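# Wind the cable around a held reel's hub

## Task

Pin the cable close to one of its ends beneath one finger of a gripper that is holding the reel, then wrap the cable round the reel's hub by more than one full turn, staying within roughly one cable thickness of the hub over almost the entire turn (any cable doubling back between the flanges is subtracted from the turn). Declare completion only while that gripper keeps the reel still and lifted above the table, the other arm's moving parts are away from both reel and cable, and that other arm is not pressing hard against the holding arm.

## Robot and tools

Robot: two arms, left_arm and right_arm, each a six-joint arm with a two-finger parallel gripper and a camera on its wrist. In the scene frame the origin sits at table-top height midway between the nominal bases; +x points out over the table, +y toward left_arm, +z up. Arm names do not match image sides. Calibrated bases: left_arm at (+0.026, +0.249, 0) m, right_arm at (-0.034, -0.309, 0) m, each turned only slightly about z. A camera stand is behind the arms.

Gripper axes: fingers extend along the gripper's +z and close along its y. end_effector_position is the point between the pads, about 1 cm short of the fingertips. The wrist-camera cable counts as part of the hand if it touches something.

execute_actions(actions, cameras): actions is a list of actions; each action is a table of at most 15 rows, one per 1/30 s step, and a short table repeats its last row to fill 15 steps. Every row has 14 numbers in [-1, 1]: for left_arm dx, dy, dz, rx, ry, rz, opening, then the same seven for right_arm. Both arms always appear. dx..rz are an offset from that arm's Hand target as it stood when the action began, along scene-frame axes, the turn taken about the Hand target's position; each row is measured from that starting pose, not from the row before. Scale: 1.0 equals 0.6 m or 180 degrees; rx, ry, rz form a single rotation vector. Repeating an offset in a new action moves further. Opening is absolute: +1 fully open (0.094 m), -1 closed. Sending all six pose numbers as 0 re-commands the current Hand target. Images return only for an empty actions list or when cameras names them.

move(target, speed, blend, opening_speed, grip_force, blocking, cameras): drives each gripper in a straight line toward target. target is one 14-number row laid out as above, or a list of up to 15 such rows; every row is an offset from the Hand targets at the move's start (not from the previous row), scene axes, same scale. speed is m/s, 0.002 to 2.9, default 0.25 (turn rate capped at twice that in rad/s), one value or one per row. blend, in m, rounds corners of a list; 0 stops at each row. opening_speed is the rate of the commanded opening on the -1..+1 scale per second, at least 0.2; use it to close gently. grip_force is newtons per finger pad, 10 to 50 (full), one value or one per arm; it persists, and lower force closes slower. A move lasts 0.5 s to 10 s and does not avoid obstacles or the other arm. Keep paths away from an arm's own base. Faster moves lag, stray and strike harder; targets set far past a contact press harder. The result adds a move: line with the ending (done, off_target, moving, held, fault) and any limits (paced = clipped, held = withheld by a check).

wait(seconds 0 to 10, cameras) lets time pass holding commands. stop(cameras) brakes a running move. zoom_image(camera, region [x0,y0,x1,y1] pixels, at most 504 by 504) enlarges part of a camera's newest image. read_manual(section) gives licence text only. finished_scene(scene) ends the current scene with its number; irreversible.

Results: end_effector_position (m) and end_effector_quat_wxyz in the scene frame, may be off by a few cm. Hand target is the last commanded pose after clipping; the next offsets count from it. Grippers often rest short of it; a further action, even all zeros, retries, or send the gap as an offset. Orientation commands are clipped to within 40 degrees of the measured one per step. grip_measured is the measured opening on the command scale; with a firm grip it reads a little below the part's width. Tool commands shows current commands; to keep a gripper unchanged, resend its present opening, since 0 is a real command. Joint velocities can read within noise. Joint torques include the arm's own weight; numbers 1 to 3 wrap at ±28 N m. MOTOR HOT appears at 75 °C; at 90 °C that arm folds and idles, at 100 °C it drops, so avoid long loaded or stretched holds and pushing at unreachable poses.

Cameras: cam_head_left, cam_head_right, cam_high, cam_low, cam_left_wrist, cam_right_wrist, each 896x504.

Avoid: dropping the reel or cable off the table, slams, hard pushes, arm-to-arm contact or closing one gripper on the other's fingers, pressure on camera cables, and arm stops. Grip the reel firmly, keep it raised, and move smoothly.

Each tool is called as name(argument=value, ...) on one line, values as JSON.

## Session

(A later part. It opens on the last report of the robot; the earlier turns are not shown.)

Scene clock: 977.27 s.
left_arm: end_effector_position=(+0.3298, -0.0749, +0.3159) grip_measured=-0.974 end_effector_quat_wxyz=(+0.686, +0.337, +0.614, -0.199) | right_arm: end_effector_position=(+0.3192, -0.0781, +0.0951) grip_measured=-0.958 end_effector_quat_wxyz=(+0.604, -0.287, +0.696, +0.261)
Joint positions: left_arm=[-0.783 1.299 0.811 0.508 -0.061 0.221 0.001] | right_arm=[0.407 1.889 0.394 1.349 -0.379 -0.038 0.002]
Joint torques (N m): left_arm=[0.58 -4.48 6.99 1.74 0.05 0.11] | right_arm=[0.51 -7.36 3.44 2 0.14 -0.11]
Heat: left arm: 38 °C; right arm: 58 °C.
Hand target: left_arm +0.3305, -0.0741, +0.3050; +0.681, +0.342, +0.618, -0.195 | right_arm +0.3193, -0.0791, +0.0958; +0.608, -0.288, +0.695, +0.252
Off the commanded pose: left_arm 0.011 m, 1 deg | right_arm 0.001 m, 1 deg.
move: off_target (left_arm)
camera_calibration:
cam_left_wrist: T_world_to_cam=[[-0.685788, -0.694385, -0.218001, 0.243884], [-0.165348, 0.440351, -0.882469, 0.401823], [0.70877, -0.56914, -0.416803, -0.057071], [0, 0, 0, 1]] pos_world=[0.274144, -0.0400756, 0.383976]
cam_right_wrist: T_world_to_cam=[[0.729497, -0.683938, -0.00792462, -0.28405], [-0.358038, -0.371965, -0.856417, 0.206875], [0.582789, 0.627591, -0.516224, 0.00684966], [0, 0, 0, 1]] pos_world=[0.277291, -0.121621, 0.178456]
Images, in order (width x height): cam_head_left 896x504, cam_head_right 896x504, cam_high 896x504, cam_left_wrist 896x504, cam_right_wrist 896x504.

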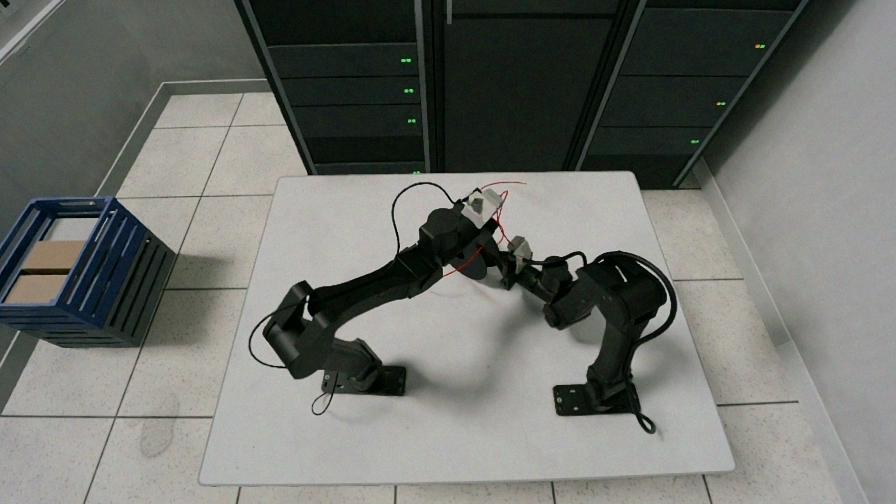

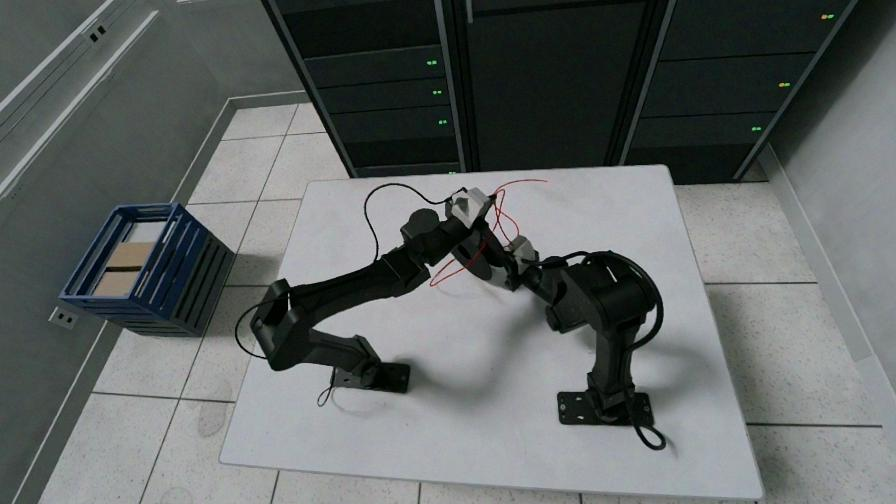

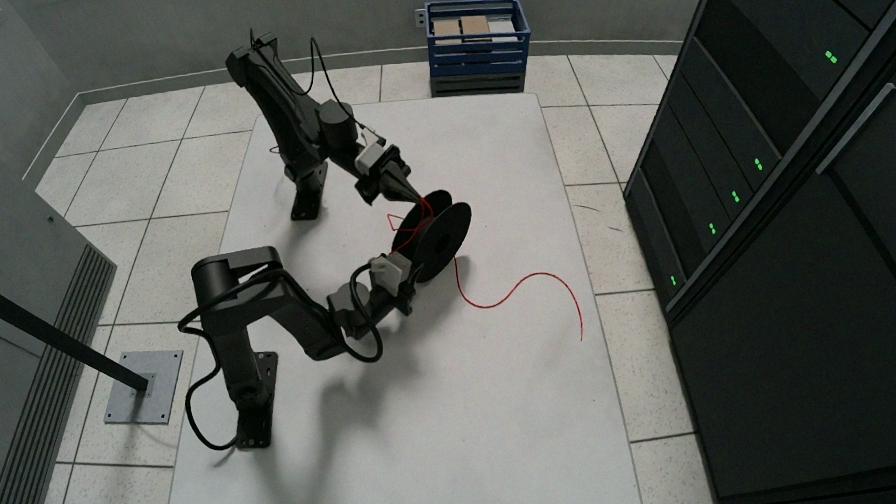

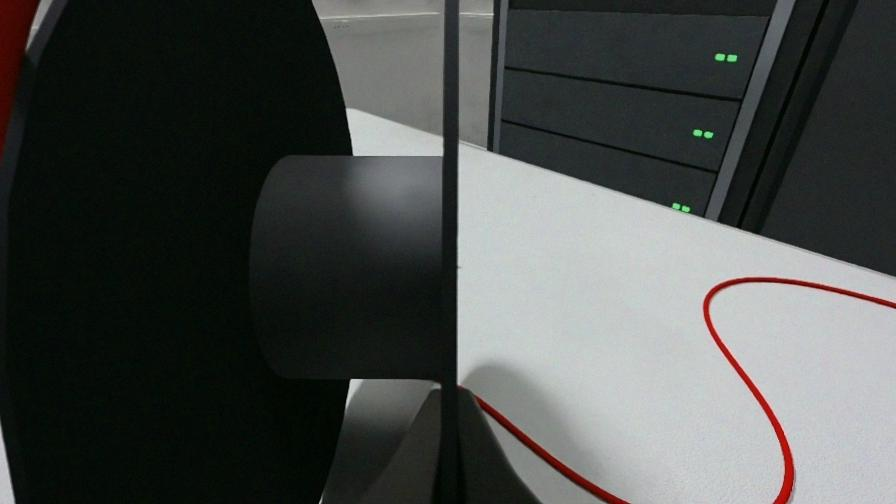

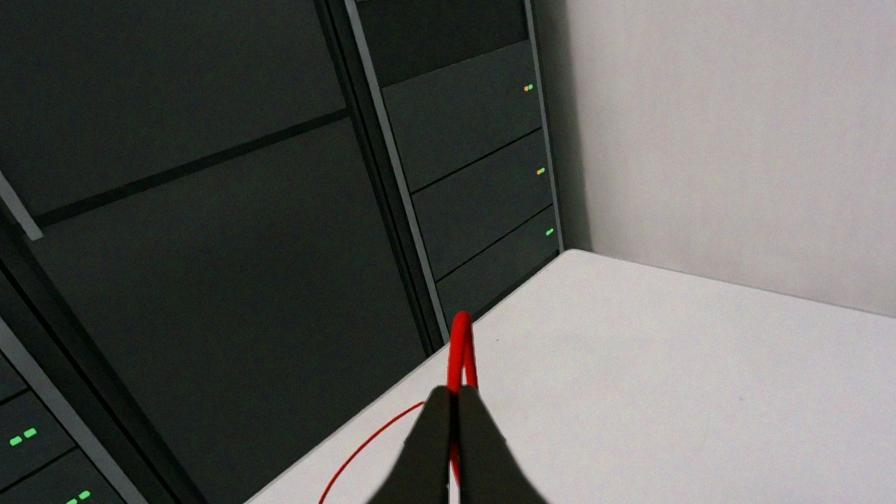

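zoom_image(camera="cam_head_right", region=[420, 170, 560, 300])

zoom_image(camera="cam_high", region=[370, 170, 490, 300])

zoom_image(camera="cam_head_left", region=[420, 170, 560, 300])

Scaled by 3.600 from the camera's 896x504 image, which has a finer 1280x720 frame.

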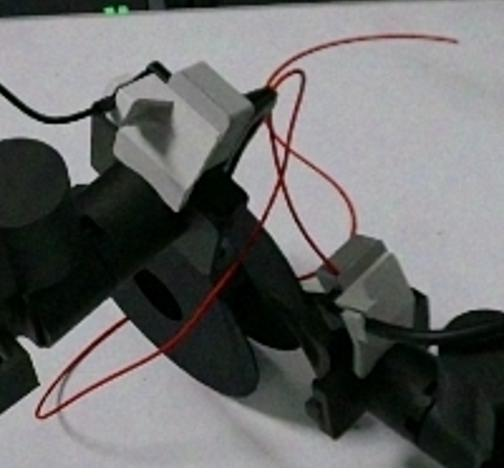

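Scaled by 3.877 from the camera's 896x504 image, which has a finer 1280x720 frame.

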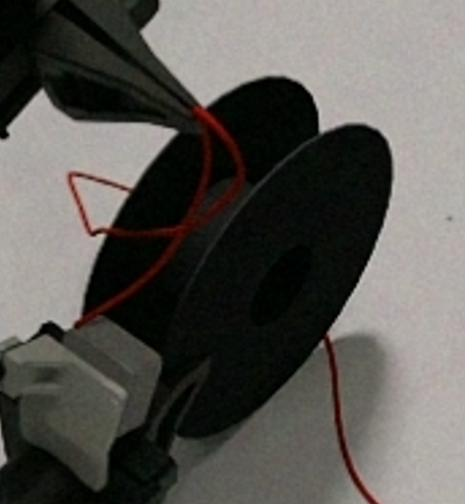

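Scaled by 3.600 from the camera's 896x504 image, which has a finer 1280x720 frame.

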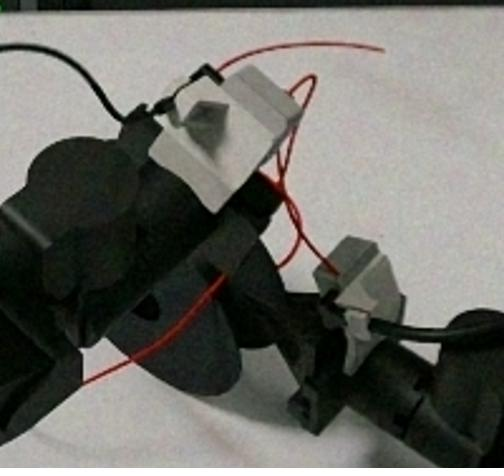

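move(target=[0,0,0.05,0.0972,-0.0986,0,-1, 0,0,0,0,0,0,-1], speed=0.15, cameras=["cam_right_wrist", "cam_left_wrist", "cam_high", "cam_head_right", "cam_low"])

zoom_image(camera="cam_head_right", region=[420, 170, 560, 300])

zoom_image(camera="cam_high", region=[370, 170, 490, 300])

zoom_image(camera="cam_low", region=[480, 130, 640, 340])

Scene clock: 998.53 s.
left_arm: end_effector_position=(+0.3311, -0.0767, +0.3118) grip_measured=-0.974 end_effector_quat_wxyz=(+0.692, +0.477, +0.540, -0.043) | right_arm: end_effector_position=(+0.3192, -0.0781, +0.0951) grip_measured=-0.958 end_effector_quat_wxyz=(+0.604, -0.287, +0.696, +0.261)
Joint positions: left_arm=[-0.783 1.299 0.853 0.409 -0.059 0.66 0.001] | right_arm=[0.407 1.889 0.394 1.349 -0.379 -0.038 0.002]
Joint torques (N m): left_arm=[0.55 -6.99 12.42 1.52 0.05 0.04] | right_arm=[0.5 -7.39 3.45 2 0.14 -0.11]
Heat: left arm: 39 °C; right arm: 58 °C.
Hand target: left_arm +0.3305, -0.0741, +0.3350; +0.708, +0.467, +0.528, -0.044 | right_arm +0.3193, -0.0791, +0.0958; +0.608, -0.288, +0.695, +0.252
Off the commanded pose: left_arm 0.023 m, 2 deg | right_arm 0.001 m, 1 deg.
move: off_target (left_arm)
camera_calibration:
cam_left_wrist: T_world_to_cam=[[-0.57401, -0.541522, -0.61422, 0.340812], [0.0554964, 0.72265, -0.688982, 0.28745], [0.816965, -0.42957, -0.384756, -0.0959043], [0, 0, 0, 1]] pos_world=[0.258028, -0.0643665, 0.370482]
cam_right_wrist: T_world_to_cam=[[0.729497, -0.683938, -0.00792462, -0.28405], [-0.358038, -0.371965, -0.856417, 0.206875], [0.582789, 0.627591, -0.516224, 0.00684966], [0, 0, 0, 1]] pos_world=[0.277291, -0.121621, 0.178456]
Images, in order (width x height): cam_head_right 896x504, cam_high 896x504, cam_low 896x504, cam_left_wrist 896x504, cam_right_wrist 896x504.

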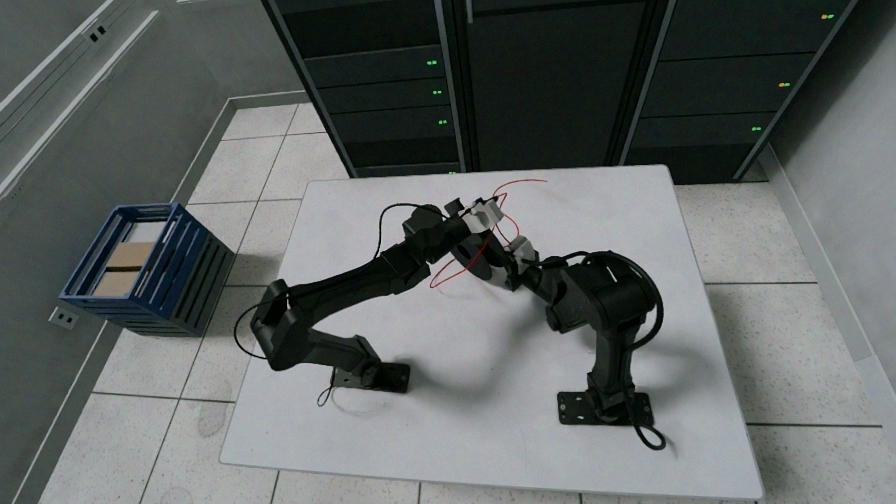

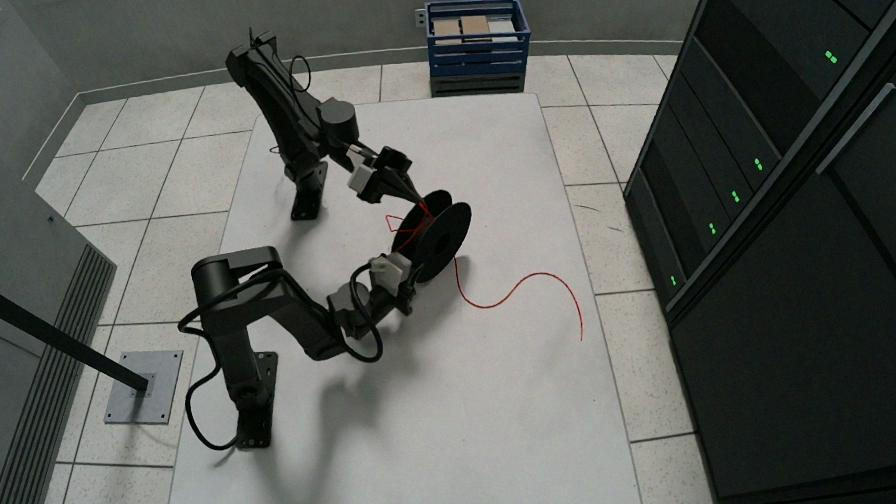

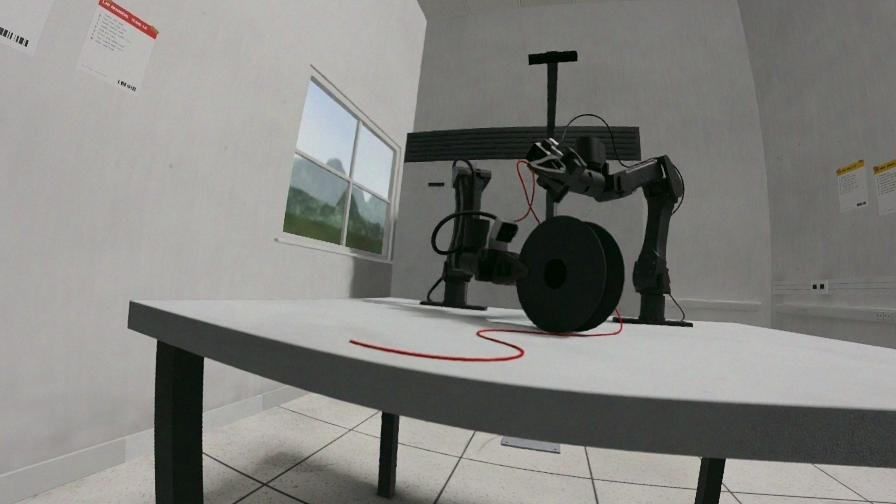

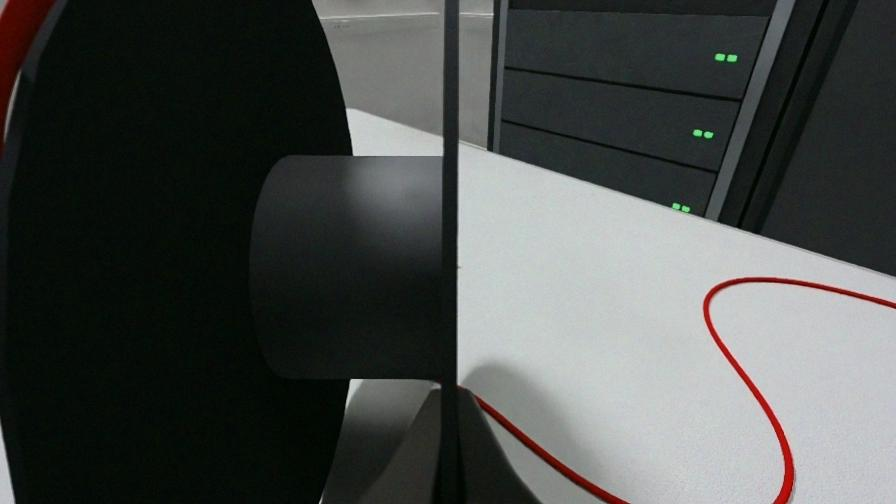

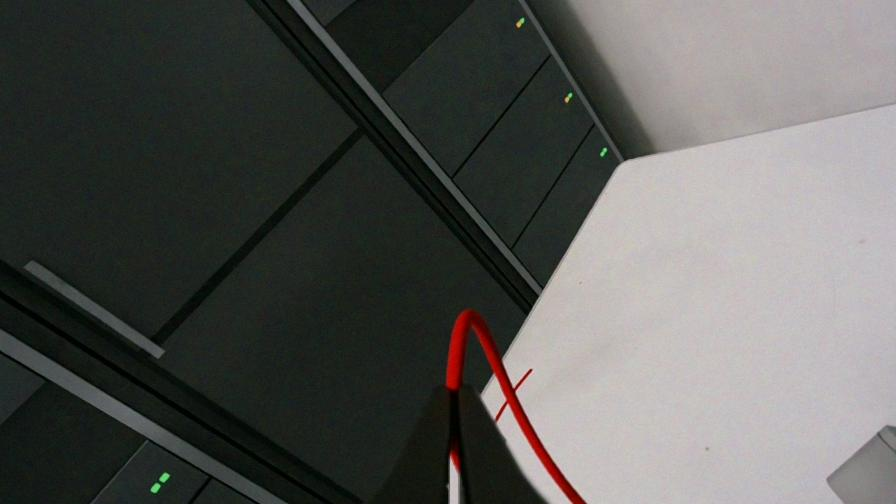

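Scaled by 3.600 from the camera's 896x504 image, which has a finer 1280x720 frame.

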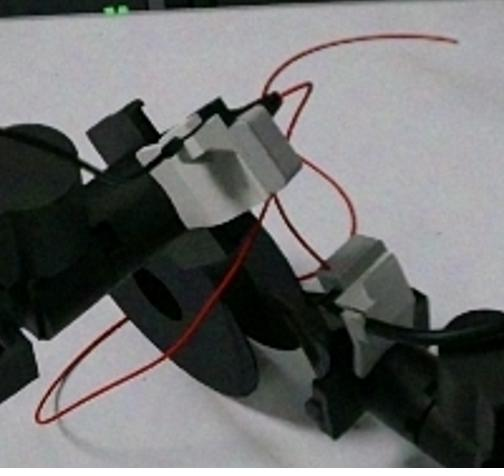

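Scaled by 3.877 from the camera's 896x504 image, which has a finer 1280x720 frame.

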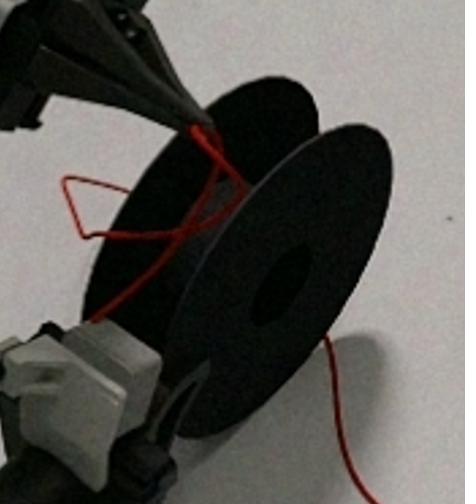

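Scaled by 2.400 from the camera's 896x504 image, which has a finer 1280x720 frame.

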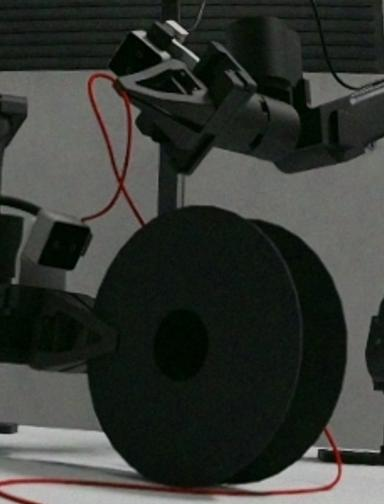

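move(target=[0.0465,0.0477,0,0,0,0,-1, 0,0,0,0,0,0,-1], speed=0.1, cameras=["cam_right_wrist", "cam_left_wrist", "cam_high", "cam_head_right", "cam_low"])

zoom_image(camera="cam_head_right", region=[420, 170, 560, 300])

zoom_image(camera="cam_high", region=[370, 170, 490, 300])

zoom_image(camera="cam_low", region=[480, 130, 640, 340])

Scene clock: 1045.63 s.
left_arm: end_effector_position=(+0.3590, -0.0457, +0.3144) grip_measured=-0.974 end_effector_quat_wxyz=(+0.694, +0.473, +0.540, -0.043) | right_arm: end_effector_position=(+0.3192, -0.0781, +0.0951) grip_measured=-0.958 end_effector_quat_wxyz=(+0.604, -0.287, +0.696, +0.261)
Joint positions: left_arm=[-0.629 1.292 0.853 0.407 0.091 0.661 0.001] | right_arm=[0.407 1.889 0.394 1.349 -0.379 -0.038 0.002]
Joint torques (N m): left_arm=[0.64 -6.23 12.55 1.49 0.06 0.07] | right_arm=[0.47 -7.38 3.44 2 0.14 -0.11]
Heat: left arm: 38 °C; right arm: 58 °C.
Hand target: left_arm +0.3584, -0.0454, +0.3351; +0.708, +0.467, +0.528, -0.044 | right_arm +0.3193, -0.0791, +0.0958; +0.608, -0.288, +0.695, +0.252
Off the commanded pose: left_arm 0.021 m, 2 deg | right_arm 0.001 m, 1 deg.
move: off_target (left_arm)
camera_calibration:
cam_left_wrist: T_world_to_cam=[[-0.570772, -0.547974, -0.61151, 0.373058], [0.0535077, 0.718332, -0.69364, 0.267248], [0.819364, -0.428631, -0.380683, -0.106425], [0, 0, 0, 1]] pos_world=[0.285832, -0.0331638, 0.372989]
cam_right_wrist: T_world_to_cam=[[0.729497, -0.683938, -0.00792462, -0.28405], [-0.358038, -0.371965, -0.856417, 0.206875], [0.582789, 0.627591, -0.516224, 0.00684966], [0, 0, 0, 1]] pos_world=[0.277291, -0.121621, 0.178456]
Images, in order (width x height): cam_head_right 896x504, cam_high 896x504, cam_low 896x504, cam_left_wrist 896x504, cam_right_wrist 896x504.

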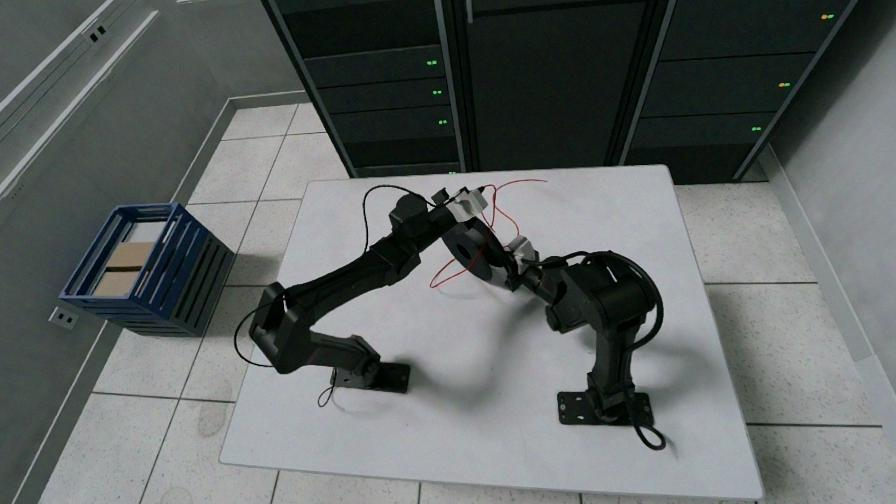

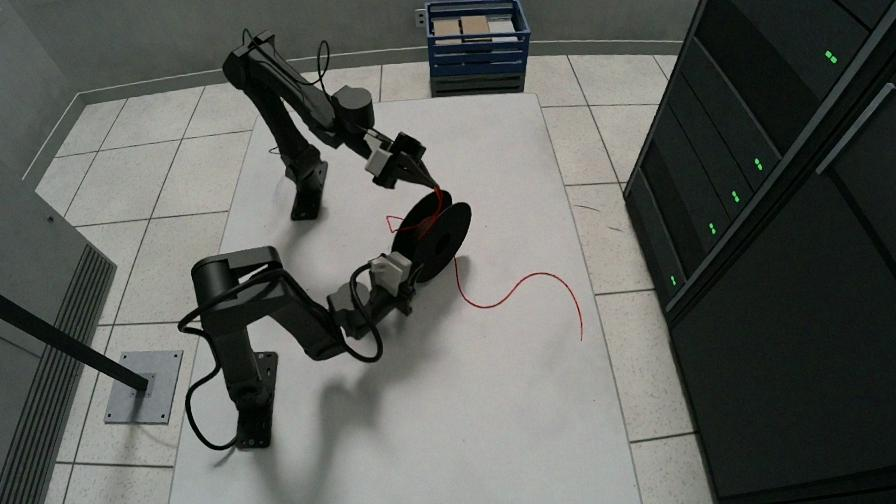

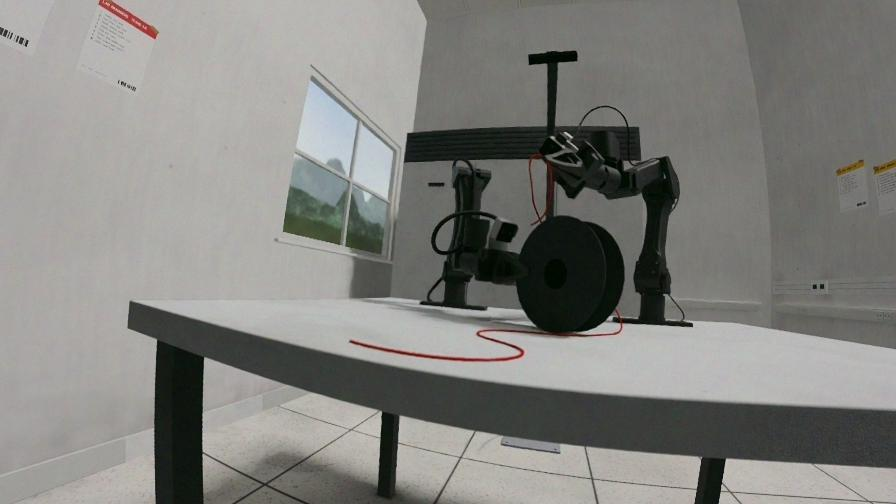

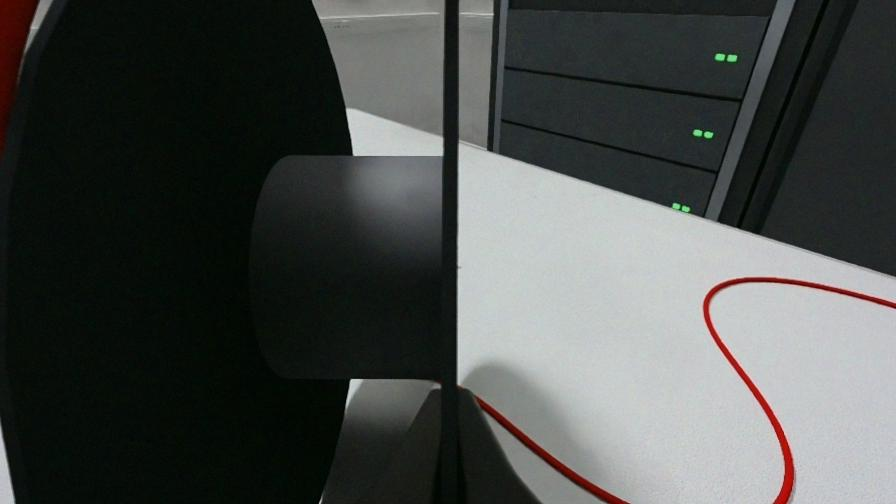

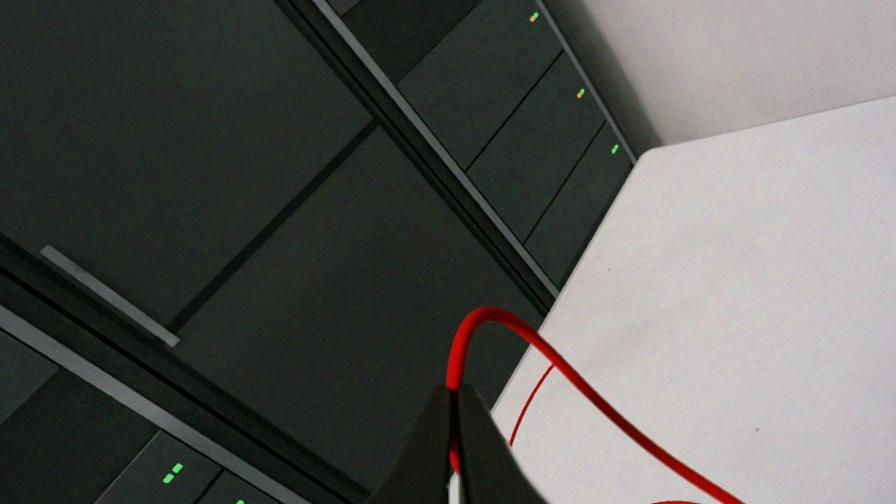

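Scaled by 3.600 from the camera's 896x504 image, which has a finer 1280x720 frame.

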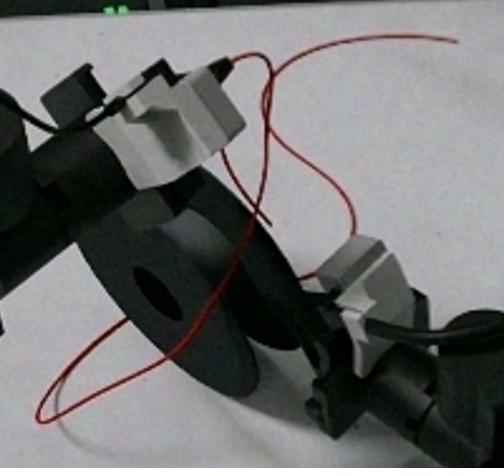

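Scaled by 3.877 from the camera's 896x504 image, which has a finer 1280x720 frame.

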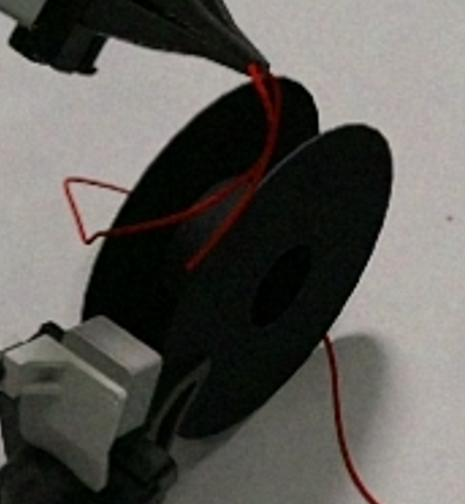

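Scaled by 2.400 from the camera's 896x504 image, which has a finer 1280x720 frame.

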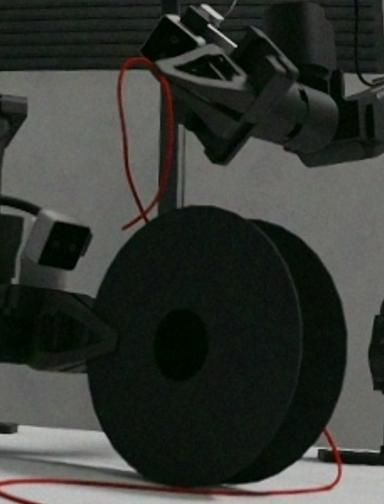

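move(target=[0,0,0,0,0,0,-1, 0,0,0,0,0,0,-0.2], speed=0.1, opening_speed=0.6, cameras=["cam_left_wrist", "cam_low"])

Scene clock: 1068.17 s.
left_arm: end_effector_position=(+0.3589, -0.0457, +0.3144) grip_measured=-0.974 end_effector_quat_wxyz=(+0.694, +0.474, +0.540, -0.043) | right_arm: end_effector_position=(+0.3200, -0.0796, +0.0914) grip_measured=-0.202 end_effector_quat_wxyz=(+0.599, -0.285, +0.703, +0.257)
Joint positions: left_arm=[-0.629 1.292 0.853 0.407 0.091 0.661 0.001] | right_arm=[0.407 1.889 0.394 1.333 -0.368 -0.038 0.037]
Joint torques (N m): left_arm=[0.54 -6.24 12.57 1.52 0.09 0.03] | right_arm=[0.53 -7.41 3.48 2.18 0.05 -0.1]
Heat: left arm: 38 °C; right arm: 58 °C.
Hand target: left_arm +0.3584, -0.0454, +0.3351; +0.708, +0.467, +0.528, -0.044 | right_arm +0.3193, -0.0791, +0.0958; +0.609, -0.288, +0.695, +0.252
Off the commanded pose: left_arm 0.021 m, 2 deg | right_arm 0.004 m, 1 deg.
move: off_target (left_arm)
camera_calibration:
cam_left_wrist: T_world_to_cam=[[-0.57095, -0.547835, -0.611468, 0.373041], [0.0537231, 0.718271, -0.693686, 0.267208], [0.819225, -0.42891, -0.380665, -0.106319], [0, 0, 0, 1]] pos_world=[0.285731, -0.0331641, 0.372989]
Images, in order (width x height): cam_low 896x504, cam_left_wrist 896x504.

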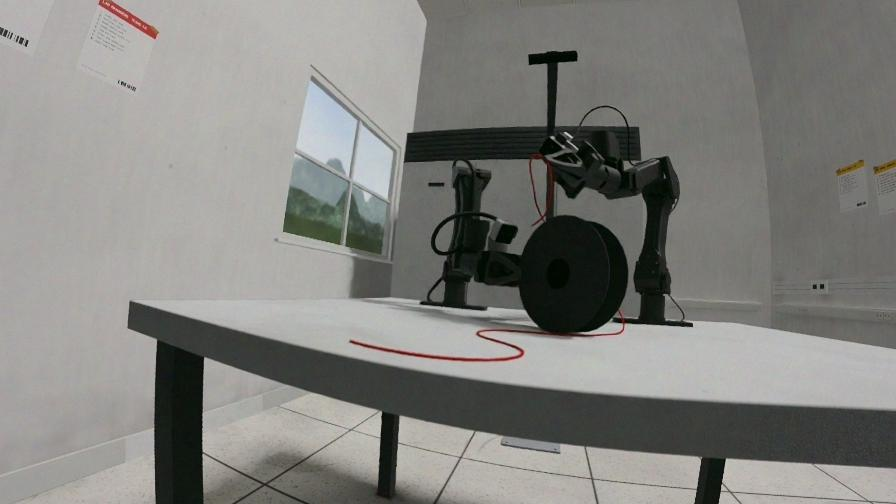

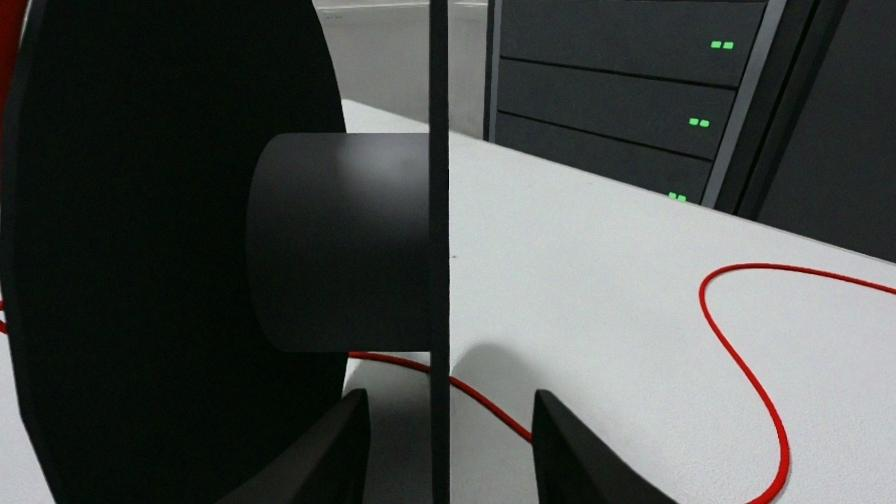

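move(target=[-0.0036,0.0035,-0.115,0,0,0,-1, 0,0,0,0,0,0,-0.02], speed=0.06, cameras=["cam_left_wrist", "cam_low", "cam_high", "cam_head_right"])

zoom_image(camera="cam_head_right", region=[420, 170, 560, 300])

zoom_image(camera="cam_high", region=[370, 170, 490, 300])

zoom_image(camera="cam_low", region=[480, 130, 640, 340])

Scene clock: 1077.33 s.
left_arm: end_effector_position=(+0.3566, -0.0443, +0.2786) grip_measured=-0.974 end_effector_quat_wxyz=(+0.716, +0.461, +0.522, -0.043) | right_arm: end_effector_position=(+0.3200, -0.0796, +0.0914) grip_measured=-0.022 end_effector_quat_wxyz=(+0.599, -0.285, +0.703, +0.257)
Joint positions: left_arm=[-0.629 1.352 0.683 0.698 0.094 0.661 0.001] | right_arm=[0.407 1.889 0.394 1.333 -0.368 -0.038 0.046]
Joint torques (N m): left_arm=[0.43 -4.42 6.35 1.69 0.05 0.06] | right_arm=[0.5 -7.41 3.43 2.18 0.05 -0.1]
Heat: left arm: 39 °C; right arm: 60 °C.
Hand target: left_arm +0.3563, -0.0433, +0.2661; +0.708, +0.467, +0.528, -0.044 | right_arm +0.3193, -0.0791, +0.0958; +0.608, -0.288, +0.695, +0.252
Off the commanded pose: left_arm 0.013 m, 1 deg | right_arm 0.005 m, 2 deg.
move: off_target (left_arm)
camera_calibration:
cam_left_wrist: T_world_to_cam=[[-0.543304, -0.570414, -0.615994, 0.340939], [0.0886265, 0.690663, -0.717726, 0.234524], [0.834845, -0.444537, -0.324686, -0.13942], [0, 0, 0, 1]] pos_world=[0.280842, -0.0294772, 0.333072]
Images, in order (width x height): cam_head_right 896x504, cam_high 896x504, cam_low 896x504, cam_left_wrist 896x504.

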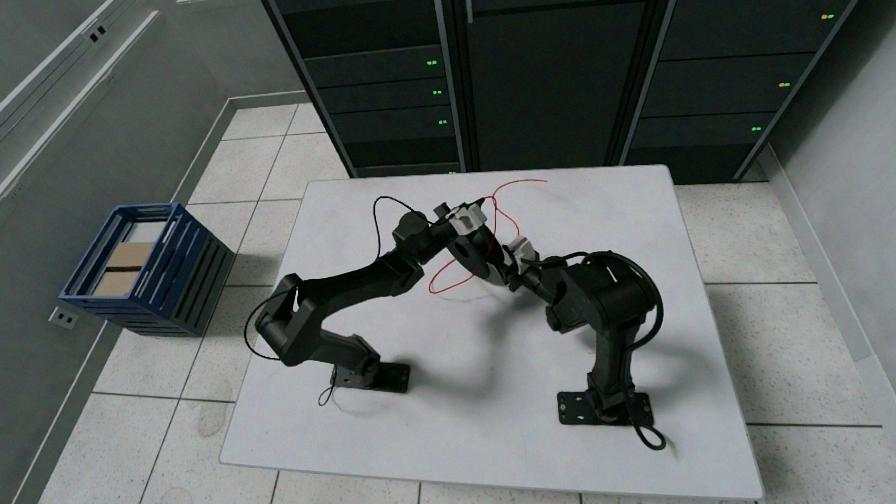

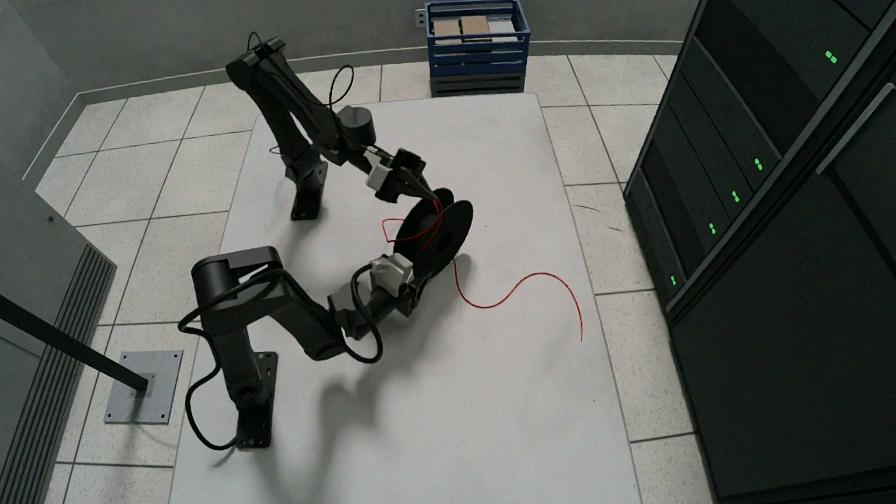

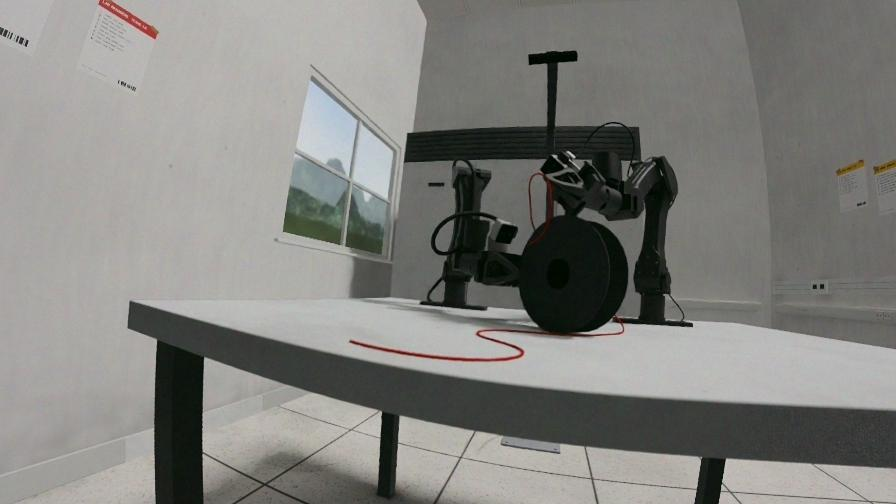

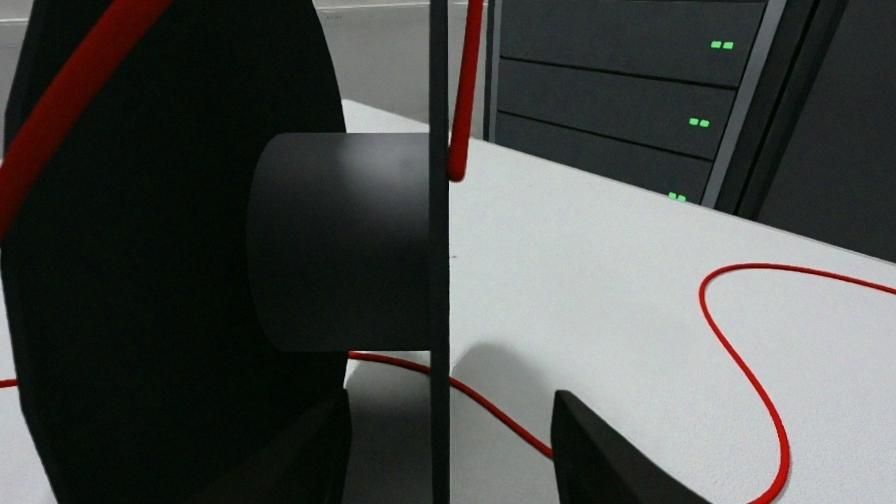

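Scaled by 3.600 from the camera's 896x504 image, which has a finer 1280x720 frame.

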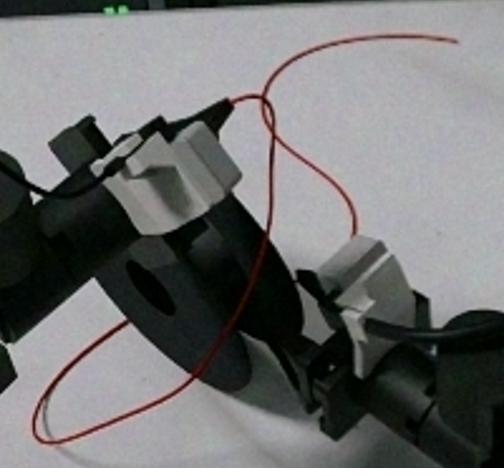

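Scaled by 3.877 from the camera's 896x504 image, which has a finer 1280x720 frame.

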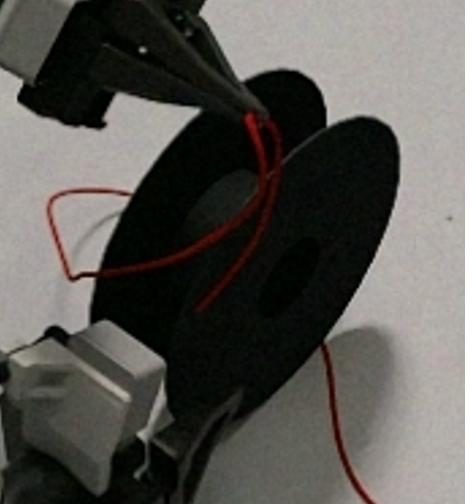

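Scaled by 2.400 from the camera's 896x504 image, which has a finer 1280x720 frame.

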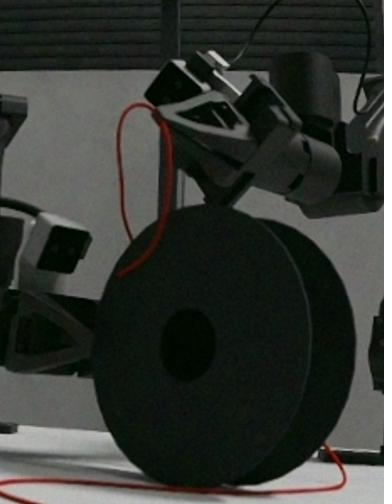

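move(target=[[0,0,0.13,0,0,0,-1, 0,0,0,0,0,0,-0.02],[-0.0192,0.0187,0.13,0,0,0,-1, 0,0,0,0,0,0,-0.02]], speed=0.1, blend=0, cameras=["cam_left_wrist", "cam_low", "cam_head_right"])

zoom_image(camera="cam_low", region=[480, 130, 640, 340])

Scene clock: 1097.23 s.
left_arm: end_effector_position=(+0.3460, -0.0342, +0.3496) grip_measured=-0.974 end_effector_quat_wxyz=(+0.713, +0.463, +0.524, -0.043) | right_arm: end_effector_position=(+0.3200, -0.0796, +0.0914) grip_measured=-0.022 end_effector_quat_wxyz=(+0.599, -0.285, +0.703, +0.257)
Joint positions: left_arm=[-0.624 1.207 0.884 0.344 0.098 0.661 0.001] | right_arm=[0.407 1.889 0.394 1.333 -0.368 -0.038 0.046]
Joint torques (N m): left_arm=[0.69 -5.01 8.01 1.52 0.11 0.03] | right_arm=[0.54 -7.42 3.45 2.18 0.06 -0.1]
Heat: left arm: 40 °C; right arm: 63 °C.
Hand target: left_arm +0.3447, -0.0321, +0.3441; +0.708, +0.467, +0.528, -0.044 | right_arm +0.3193, -0.0791, +0.0958; +0.608, -0.288, +0.695, +0.252
Off the commanded pose: left_arm 0.006 m, 1 deg | right_arm 0.005 m, 2 deg.
move: done
camera_calibration:
cam_left_wrist: T_world_to_cam=[[-0.54711, -0.567215, -0.61558, 0.386011], [0.0841716, 0.694399, -0.71465, 0.280074], [0.832818, -0.442807, -0.332169, -0.0996911], [0, 0, 0, 1]] pos_world=[0.270641, -0.019676, 0.404661]
Images, in order (width x height): cam_head_right 896x504, cam_low 896x504, cam_left_wrist 896x504.

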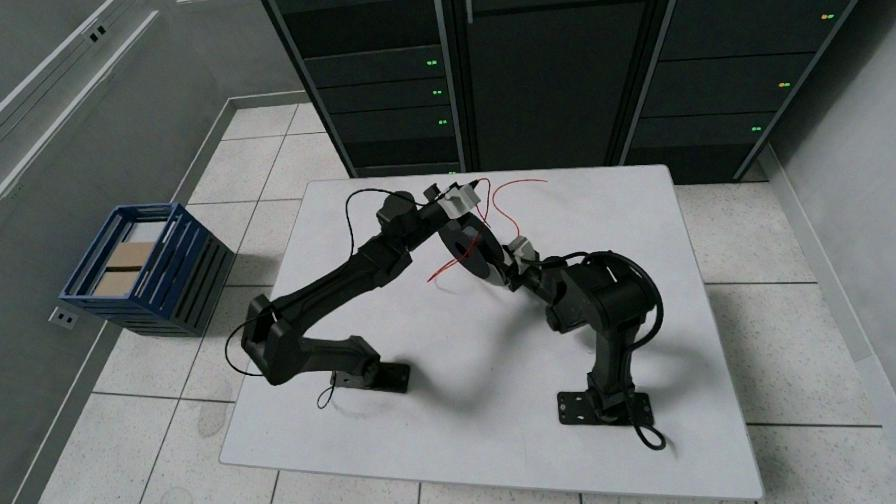

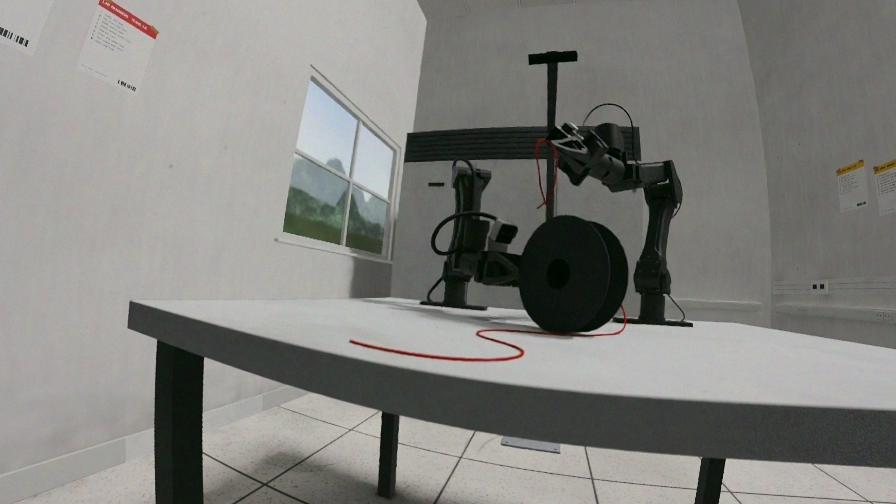

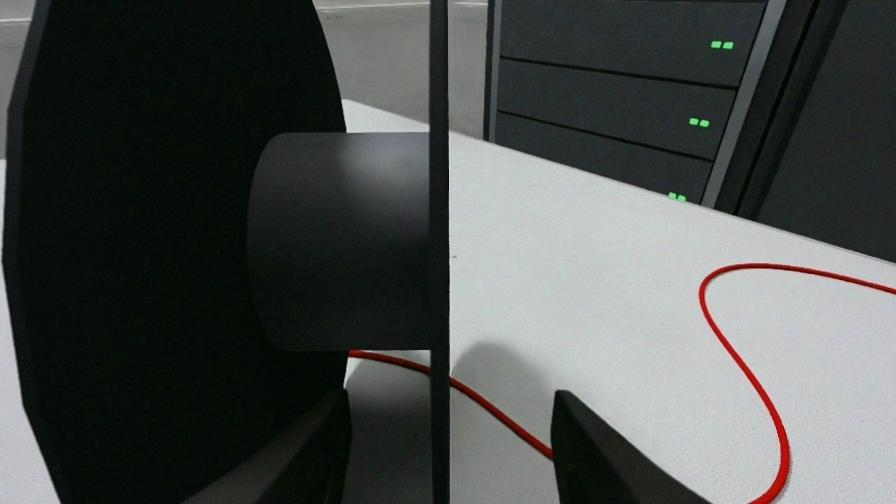

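Scaled by 2.400 from the camera's 896x504 image, which has a finer 1280x720 frame.

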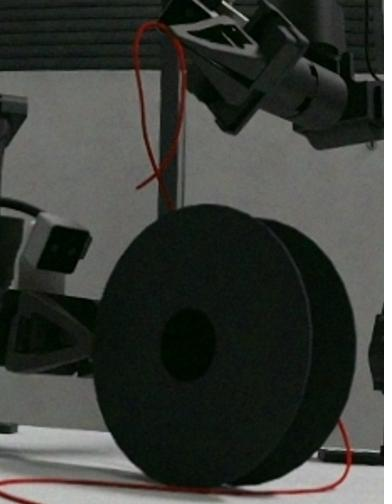

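move(target=[0,0,-0.13,0,0,0,-1, 0,0,0,0,0,0,-0.02], speed=0.08, cameras=["cam_left_wrist", "cam_low"])

Scene clock: 1102.70 s.
left_arm: end_effector_position=(+0.3448, -0.0336, +0.2774) grip_measured=-0.974 end_effector_quat_wxyz=(+0.715, +0.462, +0.523, -0.044) | right_arm: end_effector_position=(+0.3200, -0.0796, +0.0914) grip_measured=-0.022 end_effector_quat_wxyz=(+0.599, -0.285, +0.703, +0.257)
Joint positions: left_arm=[-0.624 1.282 0.631 0.678 0.099 0.661 0.001] | right_arm=[0.407 1.889 0.394 1.333 -0.368 -0.038 0.046]
Joint torques (N m): left_arm=[0.65 -4 6.89 1.69 0.01 0.03] | right_arm=[0.5 -7.41 3.44 2.17 0.05 -0.1]
Heat: left arm: 40 °C; right arm: 63 °C.
Hand target: left_arm +0.3447, -0.0322, +0.2660; +0.708, +0.467, +0.528, -0.044 | right_arm +0.3193, -0.0791, +0.0958; +0.608, -0.288, +0.695, +0.252
Off the commanded pose: left_arm 0.011 m, 1 deg | right_arm 0.005 m, 2 deg.
move: off_target (left_arm)
camera_calibration:
cam_left_wrist: T_world_to_cam=[[-0.545401, -0.568436, -0.615969, 0.340716], [0.08826, 0.691859, -0.716618, 0.227135], [0.833516, -0.44521, -0.32717, -0.124006], [0, 0, 0, 1]] pos_world=[0.269141, -0.0186786, 0.332069]
Images, in order (width x height): cam_low 896x504, cam_left_wrist 896x504.

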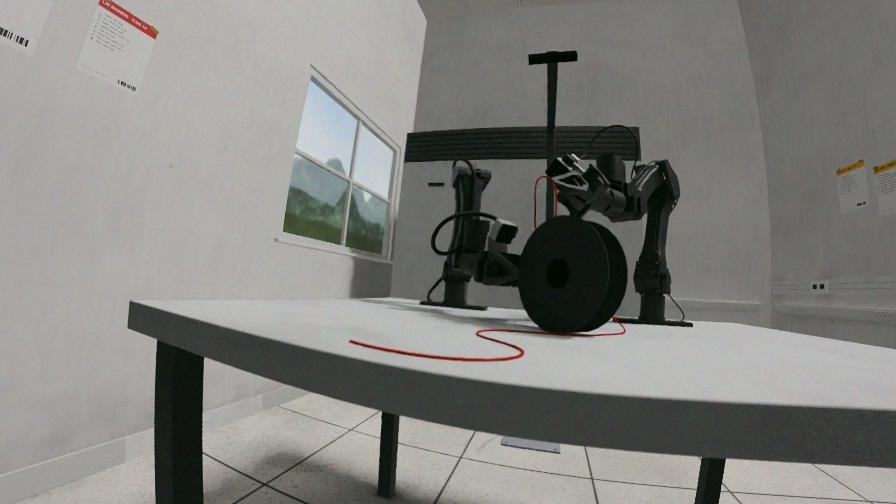

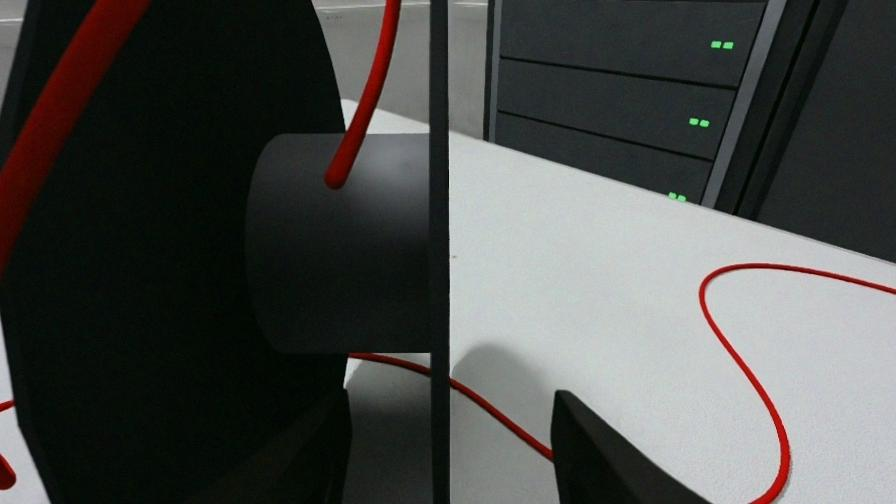

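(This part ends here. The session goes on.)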